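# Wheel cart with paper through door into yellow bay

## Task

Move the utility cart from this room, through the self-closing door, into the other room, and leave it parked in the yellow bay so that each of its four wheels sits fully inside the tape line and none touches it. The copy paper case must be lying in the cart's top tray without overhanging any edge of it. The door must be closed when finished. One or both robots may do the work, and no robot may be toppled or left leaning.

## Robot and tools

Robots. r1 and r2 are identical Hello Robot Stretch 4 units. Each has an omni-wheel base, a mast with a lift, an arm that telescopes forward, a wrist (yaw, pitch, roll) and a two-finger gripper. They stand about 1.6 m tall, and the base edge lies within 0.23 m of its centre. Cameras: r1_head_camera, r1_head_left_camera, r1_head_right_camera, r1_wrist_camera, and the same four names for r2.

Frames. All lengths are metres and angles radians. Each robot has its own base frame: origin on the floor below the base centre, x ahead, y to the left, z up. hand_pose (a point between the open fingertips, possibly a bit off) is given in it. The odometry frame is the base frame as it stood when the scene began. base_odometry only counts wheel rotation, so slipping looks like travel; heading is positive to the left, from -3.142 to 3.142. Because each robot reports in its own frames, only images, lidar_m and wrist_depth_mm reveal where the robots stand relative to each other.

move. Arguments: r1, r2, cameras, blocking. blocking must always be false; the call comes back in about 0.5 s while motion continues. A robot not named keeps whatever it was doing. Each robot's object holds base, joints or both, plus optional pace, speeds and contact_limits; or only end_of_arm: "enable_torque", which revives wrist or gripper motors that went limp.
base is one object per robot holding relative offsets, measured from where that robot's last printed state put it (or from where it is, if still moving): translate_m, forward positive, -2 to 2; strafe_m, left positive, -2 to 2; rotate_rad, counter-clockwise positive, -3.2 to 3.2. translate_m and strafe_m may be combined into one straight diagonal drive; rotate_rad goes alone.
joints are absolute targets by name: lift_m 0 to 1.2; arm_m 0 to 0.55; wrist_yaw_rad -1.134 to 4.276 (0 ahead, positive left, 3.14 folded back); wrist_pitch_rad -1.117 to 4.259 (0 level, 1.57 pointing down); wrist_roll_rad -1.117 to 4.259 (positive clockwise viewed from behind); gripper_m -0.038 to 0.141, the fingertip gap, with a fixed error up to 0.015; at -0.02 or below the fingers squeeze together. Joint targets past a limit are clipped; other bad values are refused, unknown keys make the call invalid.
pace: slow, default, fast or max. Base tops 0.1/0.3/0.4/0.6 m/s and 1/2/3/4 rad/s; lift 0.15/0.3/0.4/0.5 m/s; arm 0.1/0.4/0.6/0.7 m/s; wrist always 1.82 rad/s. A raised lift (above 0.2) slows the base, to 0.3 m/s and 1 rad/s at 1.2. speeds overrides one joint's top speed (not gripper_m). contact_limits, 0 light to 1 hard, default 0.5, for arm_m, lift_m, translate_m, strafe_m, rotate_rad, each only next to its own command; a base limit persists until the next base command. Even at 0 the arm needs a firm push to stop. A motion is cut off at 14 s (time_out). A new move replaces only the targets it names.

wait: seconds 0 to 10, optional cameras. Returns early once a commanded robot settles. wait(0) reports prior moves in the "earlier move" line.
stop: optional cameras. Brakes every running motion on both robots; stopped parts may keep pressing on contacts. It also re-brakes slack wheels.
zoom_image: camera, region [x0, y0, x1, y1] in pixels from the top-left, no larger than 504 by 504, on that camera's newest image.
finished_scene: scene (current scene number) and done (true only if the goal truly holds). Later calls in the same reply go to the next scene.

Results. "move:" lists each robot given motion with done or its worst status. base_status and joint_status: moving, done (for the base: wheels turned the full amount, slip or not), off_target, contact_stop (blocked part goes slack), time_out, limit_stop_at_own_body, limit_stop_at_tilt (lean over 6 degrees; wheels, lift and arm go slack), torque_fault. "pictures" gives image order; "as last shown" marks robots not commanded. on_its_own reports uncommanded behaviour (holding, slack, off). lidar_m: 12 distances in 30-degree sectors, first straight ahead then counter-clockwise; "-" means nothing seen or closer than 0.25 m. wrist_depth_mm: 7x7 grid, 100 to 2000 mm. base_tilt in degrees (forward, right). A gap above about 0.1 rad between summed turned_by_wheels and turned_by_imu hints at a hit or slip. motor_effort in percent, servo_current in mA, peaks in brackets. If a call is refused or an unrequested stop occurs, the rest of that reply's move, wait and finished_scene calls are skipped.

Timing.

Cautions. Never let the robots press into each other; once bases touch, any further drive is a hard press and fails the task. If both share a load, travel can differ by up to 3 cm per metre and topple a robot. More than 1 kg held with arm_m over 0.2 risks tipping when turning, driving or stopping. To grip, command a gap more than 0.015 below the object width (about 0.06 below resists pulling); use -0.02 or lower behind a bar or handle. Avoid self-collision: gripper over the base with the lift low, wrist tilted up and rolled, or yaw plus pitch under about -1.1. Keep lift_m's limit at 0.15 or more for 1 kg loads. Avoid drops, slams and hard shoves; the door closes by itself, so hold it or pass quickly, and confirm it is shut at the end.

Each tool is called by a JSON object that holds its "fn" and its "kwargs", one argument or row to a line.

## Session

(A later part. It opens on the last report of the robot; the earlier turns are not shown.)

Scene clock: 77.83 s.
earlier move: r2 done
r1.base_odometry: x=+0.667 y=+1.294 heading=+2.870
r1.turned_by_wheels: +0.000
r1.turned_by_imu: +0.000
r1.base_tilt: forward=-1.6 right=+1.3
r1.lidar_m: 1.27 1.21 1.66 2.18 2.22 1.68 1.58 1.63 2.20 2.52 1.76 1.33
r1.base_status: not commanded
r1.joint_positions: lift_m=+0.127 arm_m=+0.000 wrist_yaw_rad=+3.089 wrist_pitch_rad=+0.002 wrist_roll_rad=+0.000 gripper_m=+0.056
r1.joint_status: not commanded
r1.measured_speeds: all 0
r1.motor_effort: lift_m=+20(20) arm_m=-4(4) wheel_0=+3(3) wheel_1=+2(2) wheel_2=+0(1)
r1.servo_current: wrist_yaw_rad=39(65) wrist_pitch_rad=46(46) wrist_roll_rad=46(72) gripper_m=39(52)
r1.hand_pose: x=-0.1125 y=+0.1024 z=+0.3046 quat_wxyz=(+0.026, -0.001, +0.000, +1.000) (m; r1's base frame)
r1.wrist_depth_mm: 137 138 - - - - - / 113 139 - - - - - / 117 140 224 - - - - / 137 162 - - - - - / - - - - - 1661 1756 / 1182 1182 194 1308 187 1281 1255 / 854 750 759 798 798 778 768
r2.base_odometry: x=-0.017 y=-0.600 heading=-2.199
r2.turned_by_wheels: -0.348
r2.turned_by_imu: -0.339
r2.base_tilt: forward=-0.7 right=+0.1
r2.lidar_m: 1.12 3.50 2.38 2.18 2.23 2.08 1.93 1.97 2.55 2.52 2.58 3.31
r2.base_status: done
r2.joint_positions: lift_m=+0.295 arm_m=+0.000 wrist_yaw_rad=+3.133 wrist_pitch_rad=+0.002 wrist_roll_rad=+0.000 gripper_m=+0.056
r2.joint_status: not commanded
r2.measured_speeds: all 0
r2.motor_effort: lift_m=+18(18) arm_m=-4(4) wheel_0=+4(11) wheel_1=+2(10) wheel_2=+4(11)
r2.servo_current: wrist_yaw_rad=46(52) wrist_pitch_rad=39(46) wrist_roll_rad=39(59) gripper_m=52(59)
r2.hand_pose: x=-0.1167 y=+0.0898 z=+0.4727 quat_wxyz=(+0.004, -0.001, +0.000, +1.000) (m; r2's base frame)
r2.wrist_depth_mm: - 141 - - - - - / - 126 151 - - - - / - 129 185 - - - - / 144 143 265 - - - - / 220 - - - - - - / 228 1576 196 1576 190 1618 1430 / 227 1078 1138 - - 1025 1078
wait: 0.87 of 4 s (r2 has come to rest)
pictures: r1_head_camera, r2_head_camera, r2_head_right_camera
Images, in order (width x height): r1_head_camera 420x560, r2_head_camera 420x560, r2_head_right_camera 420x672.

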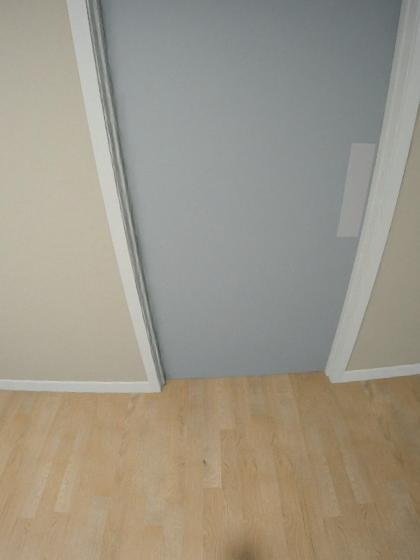

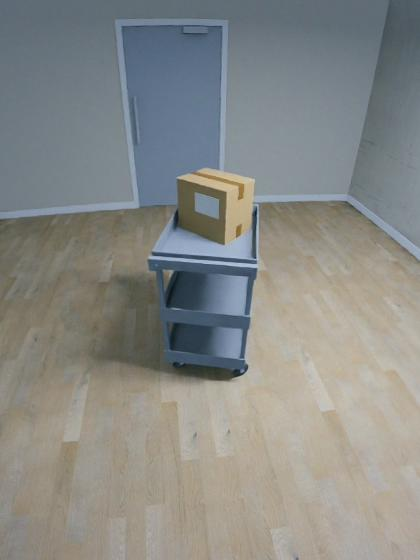

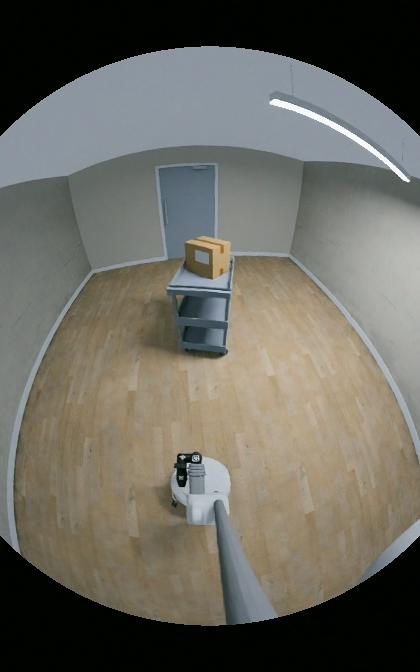

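{"fn": "move", "kwargs": {
  "r1": {"base":{"rotate_rad":0.06}},
  "blocking": false,
  "cameras": []
}}

{"fn": "wait", "kwargs": {
  "seconds": 2,
  "cameras": []
}}

{"fn": "move", "kwargs": {
  "r1": {"base":{"strafe_m":-0.2}},
  "blocking": false,
  "cameras": []
}}

{"fn": "wait", "kwargs": {
  "seconds": 4,
  "cameras": ["r1_head_camera","r1_head_left_camera","r1_head_right_camera"]
}}

Scene clock: 101.47 s.
move: r1 moving
r1.base_odometry: x=+0.667 y=+1.294 heading=+2.929
r1.turned_by_wheels: +0.060
r1.turned_by_imu: +0.060
r1.base_tilt: forward=-1.6 right=+1.2
r1.lidar_m: 1.23 1.25 1.73 2.18 2.19 1.66 1.60 1.68 2.32 2.54 1.68 1.32
r1.base_status: rotate_rad moving
r1.joint_positions: lift_m=+0.127 arm_m=+0.000 wrist_yaw_rad=+3.089 wrist_pitch_rad=+0.002 wrist_roll_rad=+0.000 gripper_m=+0.056
r1.joint_status: not commanded
r1.measured_speeds: all 0
r1.motor_effort: lift_m=+20(20) arm_m=-4(4) wheel_0=-4(5) wheel_1=-2(5) wheel_2=-1(6)
r1.servo_current: wrist_yaw_rad=65(65) wrist_pitch_rad=33(46) wrist_roll_rad=46(65) gripper_m=39(46)
r1.hand_pose: x=-0.1125 y=+0.1024 z=+0.3046 quat_wxyz=(+0.026, -0.001, +0.000, +1.000) (m; r1's base frame)
r1.wrist_depth_mm: 136 138 - - - - - / 113 139 - - - - - / 116 140 224 - - - - / 137 162 - - - - - / - - - - - - - / 1205 1205 194 1205 187 1308 1229 / 842 741 759 798 788 768 768
r2: as last shown
r2.turned_by_wheels: +0.000
r2.turned_by_imu: +0.000
r2.lidar_m: 1.11 3.47 2.38 2.18 2.24 2.10 1.91 1.97 2.54 2.50 2.57 3.31
r2.motor_effort: lift_m=+18(18) arm_m=-4(4) wheel_0=+4(4) wheel_1=+2(2) wheel_2=+4(5)
r2.servo_current: wrist_yaw_rad=52(59) wrist_pitch_rad=46(46) wrist_roll_rad=33(59) gripper_m=52(59)
r2.wrist_depth_mm: - 141 - - - - - / - 126 151 - - - - / - 129 185 - - - - / 144 144 265 - - - - / 219 - - - - - - / 228 1576 195 1537 190 1661 1464 / 227 1078 1138 - - 1042 1060
pictures: none
No camera images: "cameras" was empty.

Scene clock: 101.60 s.
earlier move: r1 done
r1.base_odometry: x=+0.667 y=+1.294 heading=+2.929
r1.turned_by_wheels: +0.000
r1.turned_by_imu: +0.000
r1.base_tilt: forward=-1.6 right=+1.3
r1.lidar_m: 1.25 1.22 1.76 2.18 2.22 1.66 1.57 1.65 2.33 2.52 1.64 1.31
r1.base_status: done
r1.joint_positions: lift_m=+0.127 arm_m=+0.000 wrist_yaw_rad=+3.089 wrist_pitch_rad=+0.002 wrist_roll_rad=+0.000 gripper_m=+0.056
r1.joint_status: not commanded
r1.measured_speeds: all 0
r1.motor_effort: lift_m=+20(20) arm_m=-4(4) wheel_0=-3(5) wheel_1=-2(5) wheel_2=-1(6)
r1.servo_current: wrist_yaw_rad=59(65) wrist_pitch_rad=46(46) wrist_roll_rad=39(65) gripper_m=39(46)
r1.hand_pose: x=-0.1125 y=+0.1024 z=+0.3046 quat_wxyz=(+0.026, -0.001, +0.000, +1.000) (m; r1's base frame)
r1.wrist_depth_mm: 136 138 - - - - - / 113 139 - - - - - / 116 139 224 - - - - / 137 162 - - - - - / - - - - - - - / 1182 1205 193 1205 188 1281 1255 / 854 741 750 798 788 778 788
r2.base_odometry: x=-0.017 y=-0.600 heading=-2.199
r2.turned_by_wheels: +0.000
r2.turned_by_imu: +0.000
r2.base_tilt: forward=-0.6 right=+0.1
r2.lidar_m: 1.13 3.48 2.38 2.20 2.27 2.05 1.93 1.95 2.53 2.49 2.56 3.32
r2.base_status: not commanded
r2.joint_positions: lift_m=+0.295 arm_m=+0.000 wrist_yaw_rad=+3.133 wrist_pitch_rad=+0.002 wrist_roll_rad=+0.000 gripper_m=+0.056
r2.joint_status: not commanded
r2.measured_speeds: all 0
r2.motor_effort: lift_m=+18(18) arm_m=-4(4) wheel_0=+4(4) wheel_1=+2(2) wheel_2=+5(5)
r2.servo_current: wrist_yaw_rad=46(59) wrist_pitch_rad=39(46) wrist_roll_rad=52(59) gripper_m=52(59)
r2.hand_pose: x=-0.1167 y=+0.0898 z=+0.4727 quat_wxyz=(+0.004, -0.001, +0.000, +1.000) (m; r2's base frame)
r2.wrist_depth_mm: - 140 - - - - - / - 126 150 - - - - / - 129 185 - - - - / 144 144 264 - - - - / 220 - - - - - - / 227 1576 196 1537 190 1576 1430 / 225 1060 1118 - - 1042 1060
wait: 0.13 of 2 s (r1 has come to rest)
pictures: none
No camera images: "cameras" was empty.

Scene clock: 102.10 s.
move: r1 moving
r1.base_odometry: x=+0.675 y=+1.329 heading=+2.929
r1.turned_by_wheels: +0.000
r1.turned_by_imu: +0.000
r1.base_tilt: forward=-1.6 right=+1.2
r1.lidar_m: 1.25 1.25 1.74 2.20 2.22 1.64 1.56 1.66 2.35 2.49 1.68 1.30
r1.base_status: strafe_m moving
r1.joint_positions: lift_m=+0.127 arm_m=+0.000 wrist_yaw_rad=+3.089 wrist_pitch_rad=+0.002 wrist_roll_rad=+0.000 gripper_m=+0.056
r1.joint_status: not commanded
r1.measured_speeds: translate_m=+0.000 strafe_m=-0.140 rotate_rad=+0.002 lift_m=+0.000 arm_m=+0.000 wrist_yaw_rad=+0.000 wrist_pitch_rad=+0.000 wrist_roll_rad=+0.000
r1.motor_effort: lift_m=+20(20) arm_m=-4(4) wheel_0=+12(12) wheel_1=-8(9) wheel_2=+1(2)
r1.servo_current: wrist_yaw_rad=52(59) wrist_pitch_rad=46(52) wrist_roll_rad=33(72) gripper_m=46(46)
r1.hand_pose: x=-0.1125 y=+0.1024 z=+0.3046 quat_wxyz=(+0.026, -0.001, +0.000, +1.000) (m; r1's base frame)
r1.wrist_depth_mm: 136 138 - - - - - / 113 139 - - - - - / 118 140 229 - - - - / 137 162 - - - - - / - - - - - - 1618 / 1205 1160 192 1205 187 1255 1255 / 842 750 759 788 788 768 809
r2: as last shown
r2.base_tilt: forward=-0.7 right=+0.0
r2.lidar_m: 1.11 3.50 2.40 2.18 2.20 2.10 1.93 1.96 2.55 2.49 2.58 3.31
r2.motor_effort: lift_m=+18(18) arm_m=-4(4) wheel_0=+4(4) wheel_1=+2(2) wheel_2=+4(5)
r2.servo_current: wrist_yaw_rad=52(52) wrist_pitch_rad=39(46) wrist_roll_rad=52(52) gripper_m=46(52)
r2.wrist_depth_mm: - 141 - - - - - / - 126 150 - - - - / - 129 185 - - - - / 144 144 265 - - - - / 220 - - - - - - / 228 1576 196 1576 190 1661 1464 / 226 1078 1160 - - 1042 1060
pictures: none
No camera images: "cameras" was empty.

Scene clock: 103.53 s.
earlier move: r1 done
r1.base_odometry: x=+0.709 y=+1.490 heading=+2.929
r1.turned_by_wheels: +0.000
r1.turned_by_imu: -0.001
r1.base_tilt: forward=-1.6 right=+1.3
r1.lidar_m: 1.25 1.28 1.71 2.37 2.25 1.65 1.59 1.68 2.34 2.32 1.69 1.27
r1.base_status: done
r1.joint_positions: lift_m=+0.127 arm_m=+0.000 wrist_yaw_rad=+3.089 wrist_pitch_rad=+0.002 wrist_roll_rad=+0.000 gripper_m=+0.056
r1.joint_status: not commanded
r1.measured_speeds: all 0
r1.motor_effort: lift_m=+20(20) arm_m=-4(4) wheel_0=+0(12) wheel_1=+1(11) wheel_2=+0(2)
r1.servo_current: wrist_yaw_rad=52(65) wrist_pitch_rad=33(52) wrist_roll_rad=59(72) gripper_m=39(46)
r1.hand_pose: x=-0.1125 y=+0.1024 z=+0.3046 quat_wxyz=(+0.026, -0.001, +0.000, +1.000) (m; r1's base frame)
r1.wrist_depth_mm: 137 138 - - - - - / 113 139 - - - - - / 117 139 224 - - - - / 137 159 - - - - - / - - - - - - 1576 / 1160 1182 194 1160 187 1308 1229 / 854 750 750 809 798 778 820
r2.base_odometry: x=-0.017 y=-0.600 heading=-2.199
r2.turned_by_wheels: +0.000
r2.turned_by_imu: +0.000
r2.base_tilt: forward=-0.7 right=+0.1
r2.lidar_m: 1.13 3.47 2.40 2.20 2.23 2.08 1.91 1.98 2.53 2.51 2.56 3.28
r2.base_status: not commanded
r2.joint_positions: lift_m=+0.295 arm_m=+0.000 wrist_yaw_rad=+3.133 wrist_pitch_rad=+0.002 wrist_roll_rad=+0.000 gripper_m=+0.056
r2.joint_status: not commanded
r2.measured_speeds: all 0
r2.motor_effort: lift_m=+18(18) arm_m=-4(4) wheel_0=+4(4) wheel_1=+2(2) wheel_2=+5(5)
r2.servo_current: wrist_yaw_rad=46(65) wrist_pitch_rad=39(46) wrist_roll_rad=52(59) gripper_m=52(52)
r2.hand_pose: x=-0.1167 y=+0.0898 z=+0.4727 quat_wxyz=(+0.004, -0.001, +0.000, +1.000) (m; r2's base frame)
r2.wrist_depth_mm: - 141 - - - - - / - 126 150 - - - - / - 130 185 - - - - / 144 144 264 - - - - / 220 - - - - - - / 228 1537 196 1537 190 1618 1430 / 226 1078 1138 - - 1042 1060
wait: 1.43 of 4 s (r1 has come to rest)
pictures: r1_head_camera, r1_head_left_camera, r1_head_right_camera
Images, in order (width x height): r1_head_camera 420x560, r1_head_left_camera 420x672, r1_head_right_camera 420x672.

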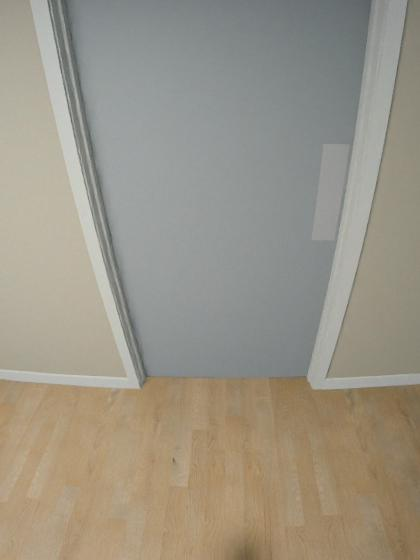

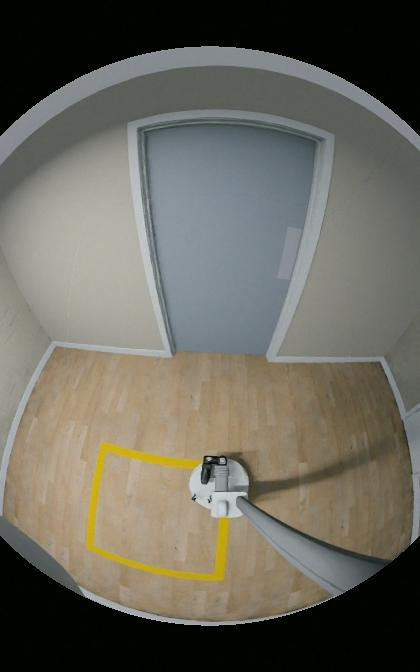

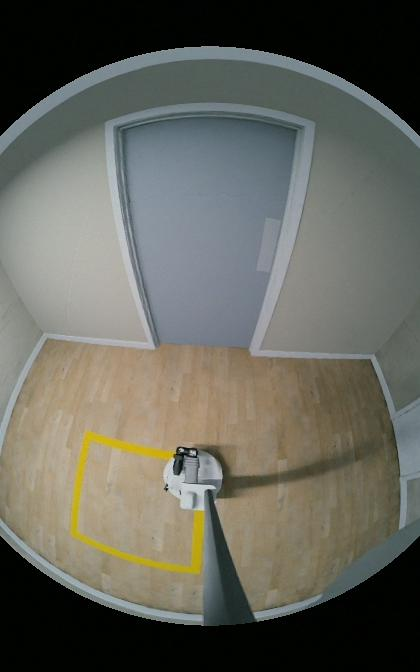

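{"fn": "move", "kwargs": {
  "r1": {"base":{"translate_m":0.93}},
  "r2": {"joints":{"lift_m":0.8}},
  "blocking": false,
  "cameras": []
}}

{"fn": "wait", "kwargs": {
  "seconds": 6,
  "cameras": []
}}

{"fn": "wait", "kwargs": {
  "seconds": 6,
  "cameras": []
}}

{"fn": "move", "kwargs": {
  "r1": {"base":{"translate_m":0.6},"pace":"slow"},
  "blocking": false,
  "cameras": []
}}

{"fn": "wait", "kwargs": {
  "seconds": 10,
  "cameras": ["r1_head_left_camera","r2_head_camera"]
}}

Scene clock: 115.97 s.
move: r1 moving; r2 moving
r1.base_odometry: x=+0.678 y=+1.496 heading=+2.930
r1.turned_by_wheels: +0.000
r1.turned_by_imu: +0.000
r1.base_tilt: forward=-1.6 right=+1.2
r1.lidar_m: 1.22 1.27 1.67 2.38 2.29 1.69 1.62 1.73 2.40 2.31 1.63 1.25
r1.base_status: translate_m moving
r1.joint_positions: lift_m=+0.127 arm_m=+0.000 wrist_yaw_rad=+3.089 wrist_pitch_rad=+0.002 wrist_roll_rad=+0.000 gripper_m=+0.056
r1.joint_status: not commanded
r1.measured_speeds: translate_m=+0.123 strafe_m=+0.001 rotate_rad=-0.003 lift_m=+0.000 arm_m=+0.000 wrist_yaw_rad=+0.000 wrist_pitch_rad=+0.000 wrist_roll_rad=+0.000
r1.motor_effort: lift_m=+20(20) arm_m=-4(4) wheel_0=+6(8) wheel_1=+7(8) wheel_2=-8(9)
r1.servo_current: wrist_yaw_rad=46(59) wrist_pitch_rad=46(46) wrist_roll_rad=46(59) gripper_m=46(46)
r1.hand_pose: x=-0.1125 y=+0.1024 z=+0.3046 quat_wxyz=(+0.026, -0.001, +0.000, +1.000) (m; r1's base frame)
r1.wrist_depth_mm: - 138 - - - - - / 112 139 - - - - - / 116 139 219 - - - - / 136 157 - - - - - / - - - - - - 1576 / 1182 1205 193 1308 187 1281 1255 / 842 741 750 798 798 778 809
r2.base_odometry: x=-0.017 y=-0.600 heading=-2.199
r2.turned_by_wheels: +0.000
r2.turned_by_imu: +0.000
r2.base_tilt: forward=-0.7 right=+0.0
r2.lidar_m: 1.10 3.49 2.41 2.18 2.26 2.08 1.92 1.97 2.56 2.51 2.56 3.30
r2.base_status: not commanded
r2.joint_positions: lift_m=+0.333 arm_m=+0.000 wrist_yaw_rad=+3.133 wrist_pitch_rad=+0.002 wrist_roll_rad=+0.000 gripper_m=+0.056
r2.joint_status: lift_m moving
r2.measured_speeds: translate_m=+0.000 strafe_m=+0.000 rotate_rad=+0.000 lift_m=+0.146 arm_m=+0.000 wrist_yaw_rad=+0.000 wrist_pitch_rad=+0.000 wrist_roll_rad=+0.000
r2.motor_effort: lift_m=+21(25) arm_m=-4(4) wheel_0=+4(4) wheel_1=+2(2) wheel_2=+5(5)
r2.servo_current: wrist_yaw_rad=46(52) wrist_pitch_rad=46(46) wrist_roll_rad=46(52) gripper_m=52(52)
r2.hand_pose: x=-0.1167 y=+0.0898 z=+0.5104 quat_wxyz=(+0.004, -0.001, +0.000, +1.000) (m; r2's base frame)
r2.wrist_depth_mm: - 140 - - - - - / - 127 151 - - - - / - 129 185 - - - - / 144 144 264 - - - - / 220 - - - - - - / 227 1708 196 1661 190 1708 1537 / 226 1138 1229 - - 1138 1138
pictures: none
No camera images: "cameras" was empty.

Scene clock: 118.43 s.
earlier move: r1 moving; r2 done
r1.base_odometry: x=+0.014 y=+1.639 heading=+2.930
r1.turned_by_wheels: +0.000
r1.turned_by_imu: +0.000
r1.base_tilt: forward=-1.6 right=+1.3
r1.lidar_m: 0.53 0.58 0.70 2.08 2.46 2.37 2.29 2.42 2.43 1.81 0.70 0.56
r1.base_status: translate_m moving
r1.joint_positions: lift_m=+0.127 arm_m=+0.000 wrist_yaw_rad=+3.089 wrist_pitch_rad=+0.002 wrist_roll_rad=+0.000 gripper_m=+0.056
r1.joint_status: not commanded
r1.measured_speeds: translate_m=+0.300 strafe_m=-0.001 rotate_rad=-0.002 lift_m=+0.000 arm_m=+0.000 wrist_yaw_rad=+0.000 wrist_pitch_rad=+0.000 wrist_roll_rad=+0.000
r1.motor_effort: lift_m=+20(20) arm_m=-4(4) wheel_0=+4(9) wheel_1=+6(8) wheel_2=-7(10)
r1.servo_current: wrist_yaw_rad=46(65) wrist_pitch_rad=33(52) wrist_roll_rad=52(78) gripper_m=39(52)
r1.hand_pose: x=-0.1125 y=+0.1024 z=+0.3046 quat_wxyz=(+0.026, -0.001, +0.000, +1.000) (m; r1's base frame)
r1.wrist_depth_mm: 136 138 - - - - - / 111 139 - - - - - / 115 139 264 - - - - / 136 156 - - - - - / 1983 - - - - - - / 1182 1182 193 1182 187 1182 1138 / 831 759 750 798 798 788 820
r2.base_odometry: x=-0.017 y=-0.600 heading=-2.199
r2.turned_by_wheels: +0.000
r2.turned_by_imu: +0.000
r2.base_tilt: forward=-0.7 right=+0.0
r2.lidar_m: 1.11 3.48 2.38 2.18 2.25 2.08 1.93 1.99 2.54 2.51 2.53 3.33
r2.base_status: not commanded
r2.joint_positions: lift_m=+0.800 arm_m=+0.000 wrist_yaw_rad=+3.133 wrist_pitch_rad=+0.002 wrist_roll_rad=+0.000 gripper_m=+0.056
r2.joint_status: all done
r2.measured_speeds: all 0
r2.motor_effort: lift_m=+21(25) arm_m=-4(4) wheel_0=+4(5) wheel_1=+2(2) wheel_2=+4(5)
r2.servo_current: wrist_yaw_rad=39(65) wrist_pitch_rad=39(52) wrist_roll_rad=52(59) gripper_m=52(59)
r2.hand_pose: x=-0.1167 y=+0.0898 z=+0.9775 quat_wxyz=(+0.004, -0.001, +0.000, +1.000) (m; r2's base frame)
r2.wrist_depth_mm: - 141 - - - - - / - 126 151 - - - - / - 129 185 - - - - / 144 143 272 - - - - / 220 - - - - - - / 227 - 196 - 191 - - / 226 - - - - - -
wait: 2.47 of 6 s (r2 has come to rest)
pictures: none
No camera images: "cameras" was empty.

Scene clock: 120.03 s.
earlier move: r1 done
r1.base_odometry: x=-0.200 y=+1.685 heading=+2.930
r1.turned_by_wheels: +0.000
r1.turned_by_imu: +0.000
r1.base_tilt: forward=-1.6 right=+1.3
r1.lidar_m: 0.32 0.35 0.50 1.20 2.48 2.64 2.52 2.68 2.43 1.03 0.51 0.35
r1.base_status: done
r1.joint_positions: lift_m=+0.127 arm_m=+0.000 wrist_yaw_rad=+3.089 wrist_pitch_rad=+0.002 wrist_roll_rad=+0.000 gripper_m=+0.056
r1.joint_status: not commanded
r1.measured_speeds: all 0
r1.motor_effort: lift_m=+20(20) arm_m=-4(4) wheel_0=+3(9) wheel_1=+0(8) wheel_2=+0(10)
r1.servo_current: wrist_yaw_rad=65(72) wrist_pitch_rad=39(52) wrist_roll_rad=46(78) gripper_m=39(52)
r1.hand_pose: x=-0.1125 y=+0.1024 z=+0.3046 quat_wxyz=(+0.026, -0.001, +0.000, +1.000) (m; r1's base frame)
r1.wrist_depth_mm: 137 139 - - - - - / 114 139 - - - - - / 118 140 272 - - - - / 137 162 - - - - - / 1983 - - - - - - / 1182 1205 194 1205 187 1229 1255 / 854 750 750 143 750 732 820
r2.base_odometry: x=-0.017 y=-0.600 heading=-2.199
r2.turned_by_wheels: +0.000
r2.turned_by_imu: +0.000
r2.base_tilt: forward=-0.7 right=+0.0
r2.lidar_m: 1.11 3.48 2.38 2.19 2.24 2.08 1.92 1.97 2.55 2.50 2.57 3.30
r2.base_status: not commanded
r2.joint_positions: lift_m=+0.800 arm_m=+0.000 wrist_yaw_rad=+3.133 wrist_pitch_rad=+0.002 wrist_roll_rad=+0.000 gripper_m=+0.056
r2.joint_status: all done
r2.measured_speeds: all 0
r2.motor_effort: lift_m=+21(25) arm_m=-4(4) wheel_0=+4(5) wheel_1=+2(2) wheel_2=+5(5)
r2.servo_current: wrist_yaw_rad=46(65) wrist_pitch_rad=39(52) wrist_roll_rad=39(65) gripper_m=46(59)
r2.hand_pose: x=-0.1167 y=+0.0898 z=+0.9775 quat_wxyz=(+0.004, -0.001, +0.000, +1.000) (m; r2's base frame)
r2.wrist_depth_mm: - 140 - - - - - / - 126 151 - - - - / - 129 185 - - - - / 144 143 273 - - - - / 220 - - - - - - / 227 - 196 - 191 - - / 226 - - - - - -
wait: 1.60 of 6 s (r1 has come to rest)
pictures: none
No camera images: "cameras" was empty.

Scene clock: 120.53 s.
move: r1 moving
r1.base_odometry: x=-0.212 y=+1.688 heading=+2.930
r1.turned_by_wheels: +0.000
r1.turned_by_imu: +0.000
r1.base_tilt: forward=-1.6 right=+1.2
r1.lidar_m: 0.31 0.34 0.49 1.12 2.48 2.61 2.51 2.69 2.44 0.99 0.47 0.35
r1.base_status: translate_m moving
r1.joint_positions: lift_m=+0.127 arm_m=+0.000 wrist_yaw_rad=+3.089 wrist_pitch_rad=+0.002 wrist_roll_rad=+0.000 gripper_m=+0.056
r1.joint_status: not commanded
r1.measured_speeds: translate_m=+0.048 strafe_m=+0.000 rotate_rad=-0.001 lift_m=+0.000 arm_m=+0.000 wrist_yaw_rad=+0.000 wrist_pitch_rad=+0.000 wrist_roll_rad=+0.000
r1.motor_effort: lift_m=+20(20) arm_m=-4(4) wheel_0=+6(8) wheel_1=+4(5) wheel_2=-5(6)
r1.servo_current: wrist_yaw_rad=39(65) wrist_pitch_rad=39(46) wrist_roll_rad=33(65) gripper_m=39(46)
r1.hand_pose: x=-0.1125 y=+0.1024 z=+0.3046 quat_wxyz=(+0.026, -0.001, +0.000, +1.000) (m; r1's base frame)
r1.wrist_depth_mm: 136 138 - - - - - / 113 139 - - - - - / 117 139 272 - - - - / 137 162 - - - - - / 1983 - - - - - - / 1205 1205 193 1205 187 1255 1229 / 842 741 759 143 741 768 809
r2: as last shown
r2.base_tilt: forward=-0.7 right=+0.1
r2.lidar_m: 1.13 3.51 2.40 2.19 2.26 2.10 1.92 1.96 2.52 2.51 2.56 3.31
r2.motor_effort: lift_m=+21(21) arm_m=-4(4) wheel_0=+4(4) wheel_1=+2(2) wheel_2=+4(5)
r2.servo_current: wrist_yaw_rad=39(59) wrist_pitch_rad=46(46) wrist_roll_rad=46(52) gripper_m=52(52)
r2.wrist_depth_mm: - 141 - - - - - / - 126 150 - - - - / - 129 185 - - - - / 144 143 272 - - - - / 220 - - - - - - / 228 - 196 - 191 - - / 226 - - - - - -
pictures: none
No camera images: "cameras" was empty.

Scene clock: 123.77 s.
earlier move: r1 contact_stop
r1.base_odometry: x=-0.347 y=+1.717 heading=+2.892
r1.turned_by_wheels: -0.038
r1.turned_by_imu: -0.030
r1.base_tilt: forward=-1.6 right=+1.3
r1.lidar_m: - 0.25 0.25 0.50 2.45 2.81 2.68 2.79 2.47 0.50 0.30 0.25
r1.base_status: translate_m contact_stop (by the wheels' count: +0.150 of +0.600)
r1.joint_positions: lift_m=+0.127 arm_m=+0.000 wrist_yaw_rad=+3.089 wrist_pitch_rad=+0.002 wrist_roll_rad=+0.000 gripper_m=+0.056
r1.joint_status: not commanded
r1.measured_speeds: all 0
r1.on_its_own: the wheels are slack since a contact_stop
r1.motor_effort: lift_m=+20(20) arm_m=-4(4) wheel_0=+0(28) wheel_1=+0(19) wheel_2=+0(23)
r1.servo_current: wrist_yaw_rad=65(72) wrist_pitch_rad=39(52) wrist_roll_rad=26(72) gripper_m=46(52)
r1.hand_pose: x=-0.1125 y=+0.1024 z=+0.3046 quat_wxyz=(+0.026, -0.001, +0.000, +1.000) (m; r1's base frame)
r1.wrist_depth_mm: 136 138 - - - - - / 110 139 - - - - - / 117 139 256 - - - - / 137 146 - - - - - / 1983 - - - - - - / 1182 1182 194 1182 187 1255 1229 / 842 741 759 798 809 778 831
r2.base_odometry: x=-0.017 y=-0.600 heading=-2.199
r2.turned_by_wheels: +0.000
r2.turned_by_imu: +0.000
r2.base_tilt: forward=-0.7 right=+0.1
r2.lidar_m: 1.11 3.49 2.41 2.17 2.25 2.07 1.91 2.00 2.55 2.51 2.59 3.32
r2.base_status: not commanded
r2.joint_positions: lift_m=+0.800 arm_m=+0.000 wrist_yaw_rad=+3.133 wrist_pitch_rad=+0.002 wrist_roll_rad=+0.000 gripper_m=+0.056
r2.joint_status: not commanded
r2.measured_speeds: all 0
r2.motor_effort: lift_m=+21(21) arm_m=-4(4) wheel_0=+4(5) wheel_1=+2(2) wheel_2=+5(5)
r2.servo_current: wrist_yaw_rad=39(65) wrist_pitch_rad=39(46) wrist_roll_rad=39(65) gripper_m=46(52)
r2.hand_pose: x=-0.1167 y=+0.0898 z=+0.9775 quat_wxyz=(+0.004, -0.001, +0.000, +1.000) (m; r2's base frame)
r2.wrist_depth_mm: - 140 - - - - - / - 126 150 - - - - / - 129 184 - - - - / 144 143 272 - - - - / 220 - - - - - - / 227 - 196 - 192 - - / 225 - - - - - -
wait: 3.23 of 10 s (r1 has come to rest)
pictures: r1_head_left_camera, r2_head_camera
Images, in order (width x height): r1_head_left_camera 420x672, r2_head_camera 420x560.

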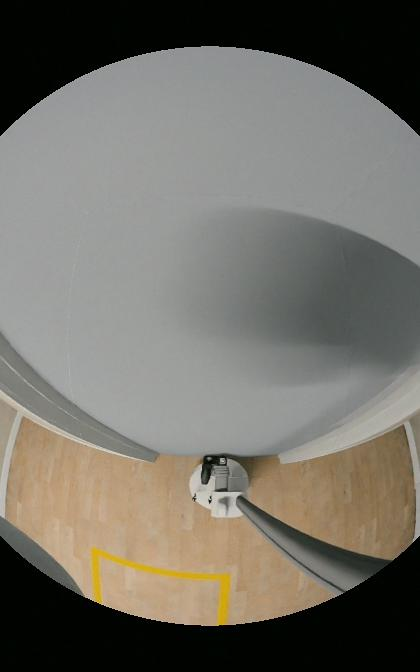

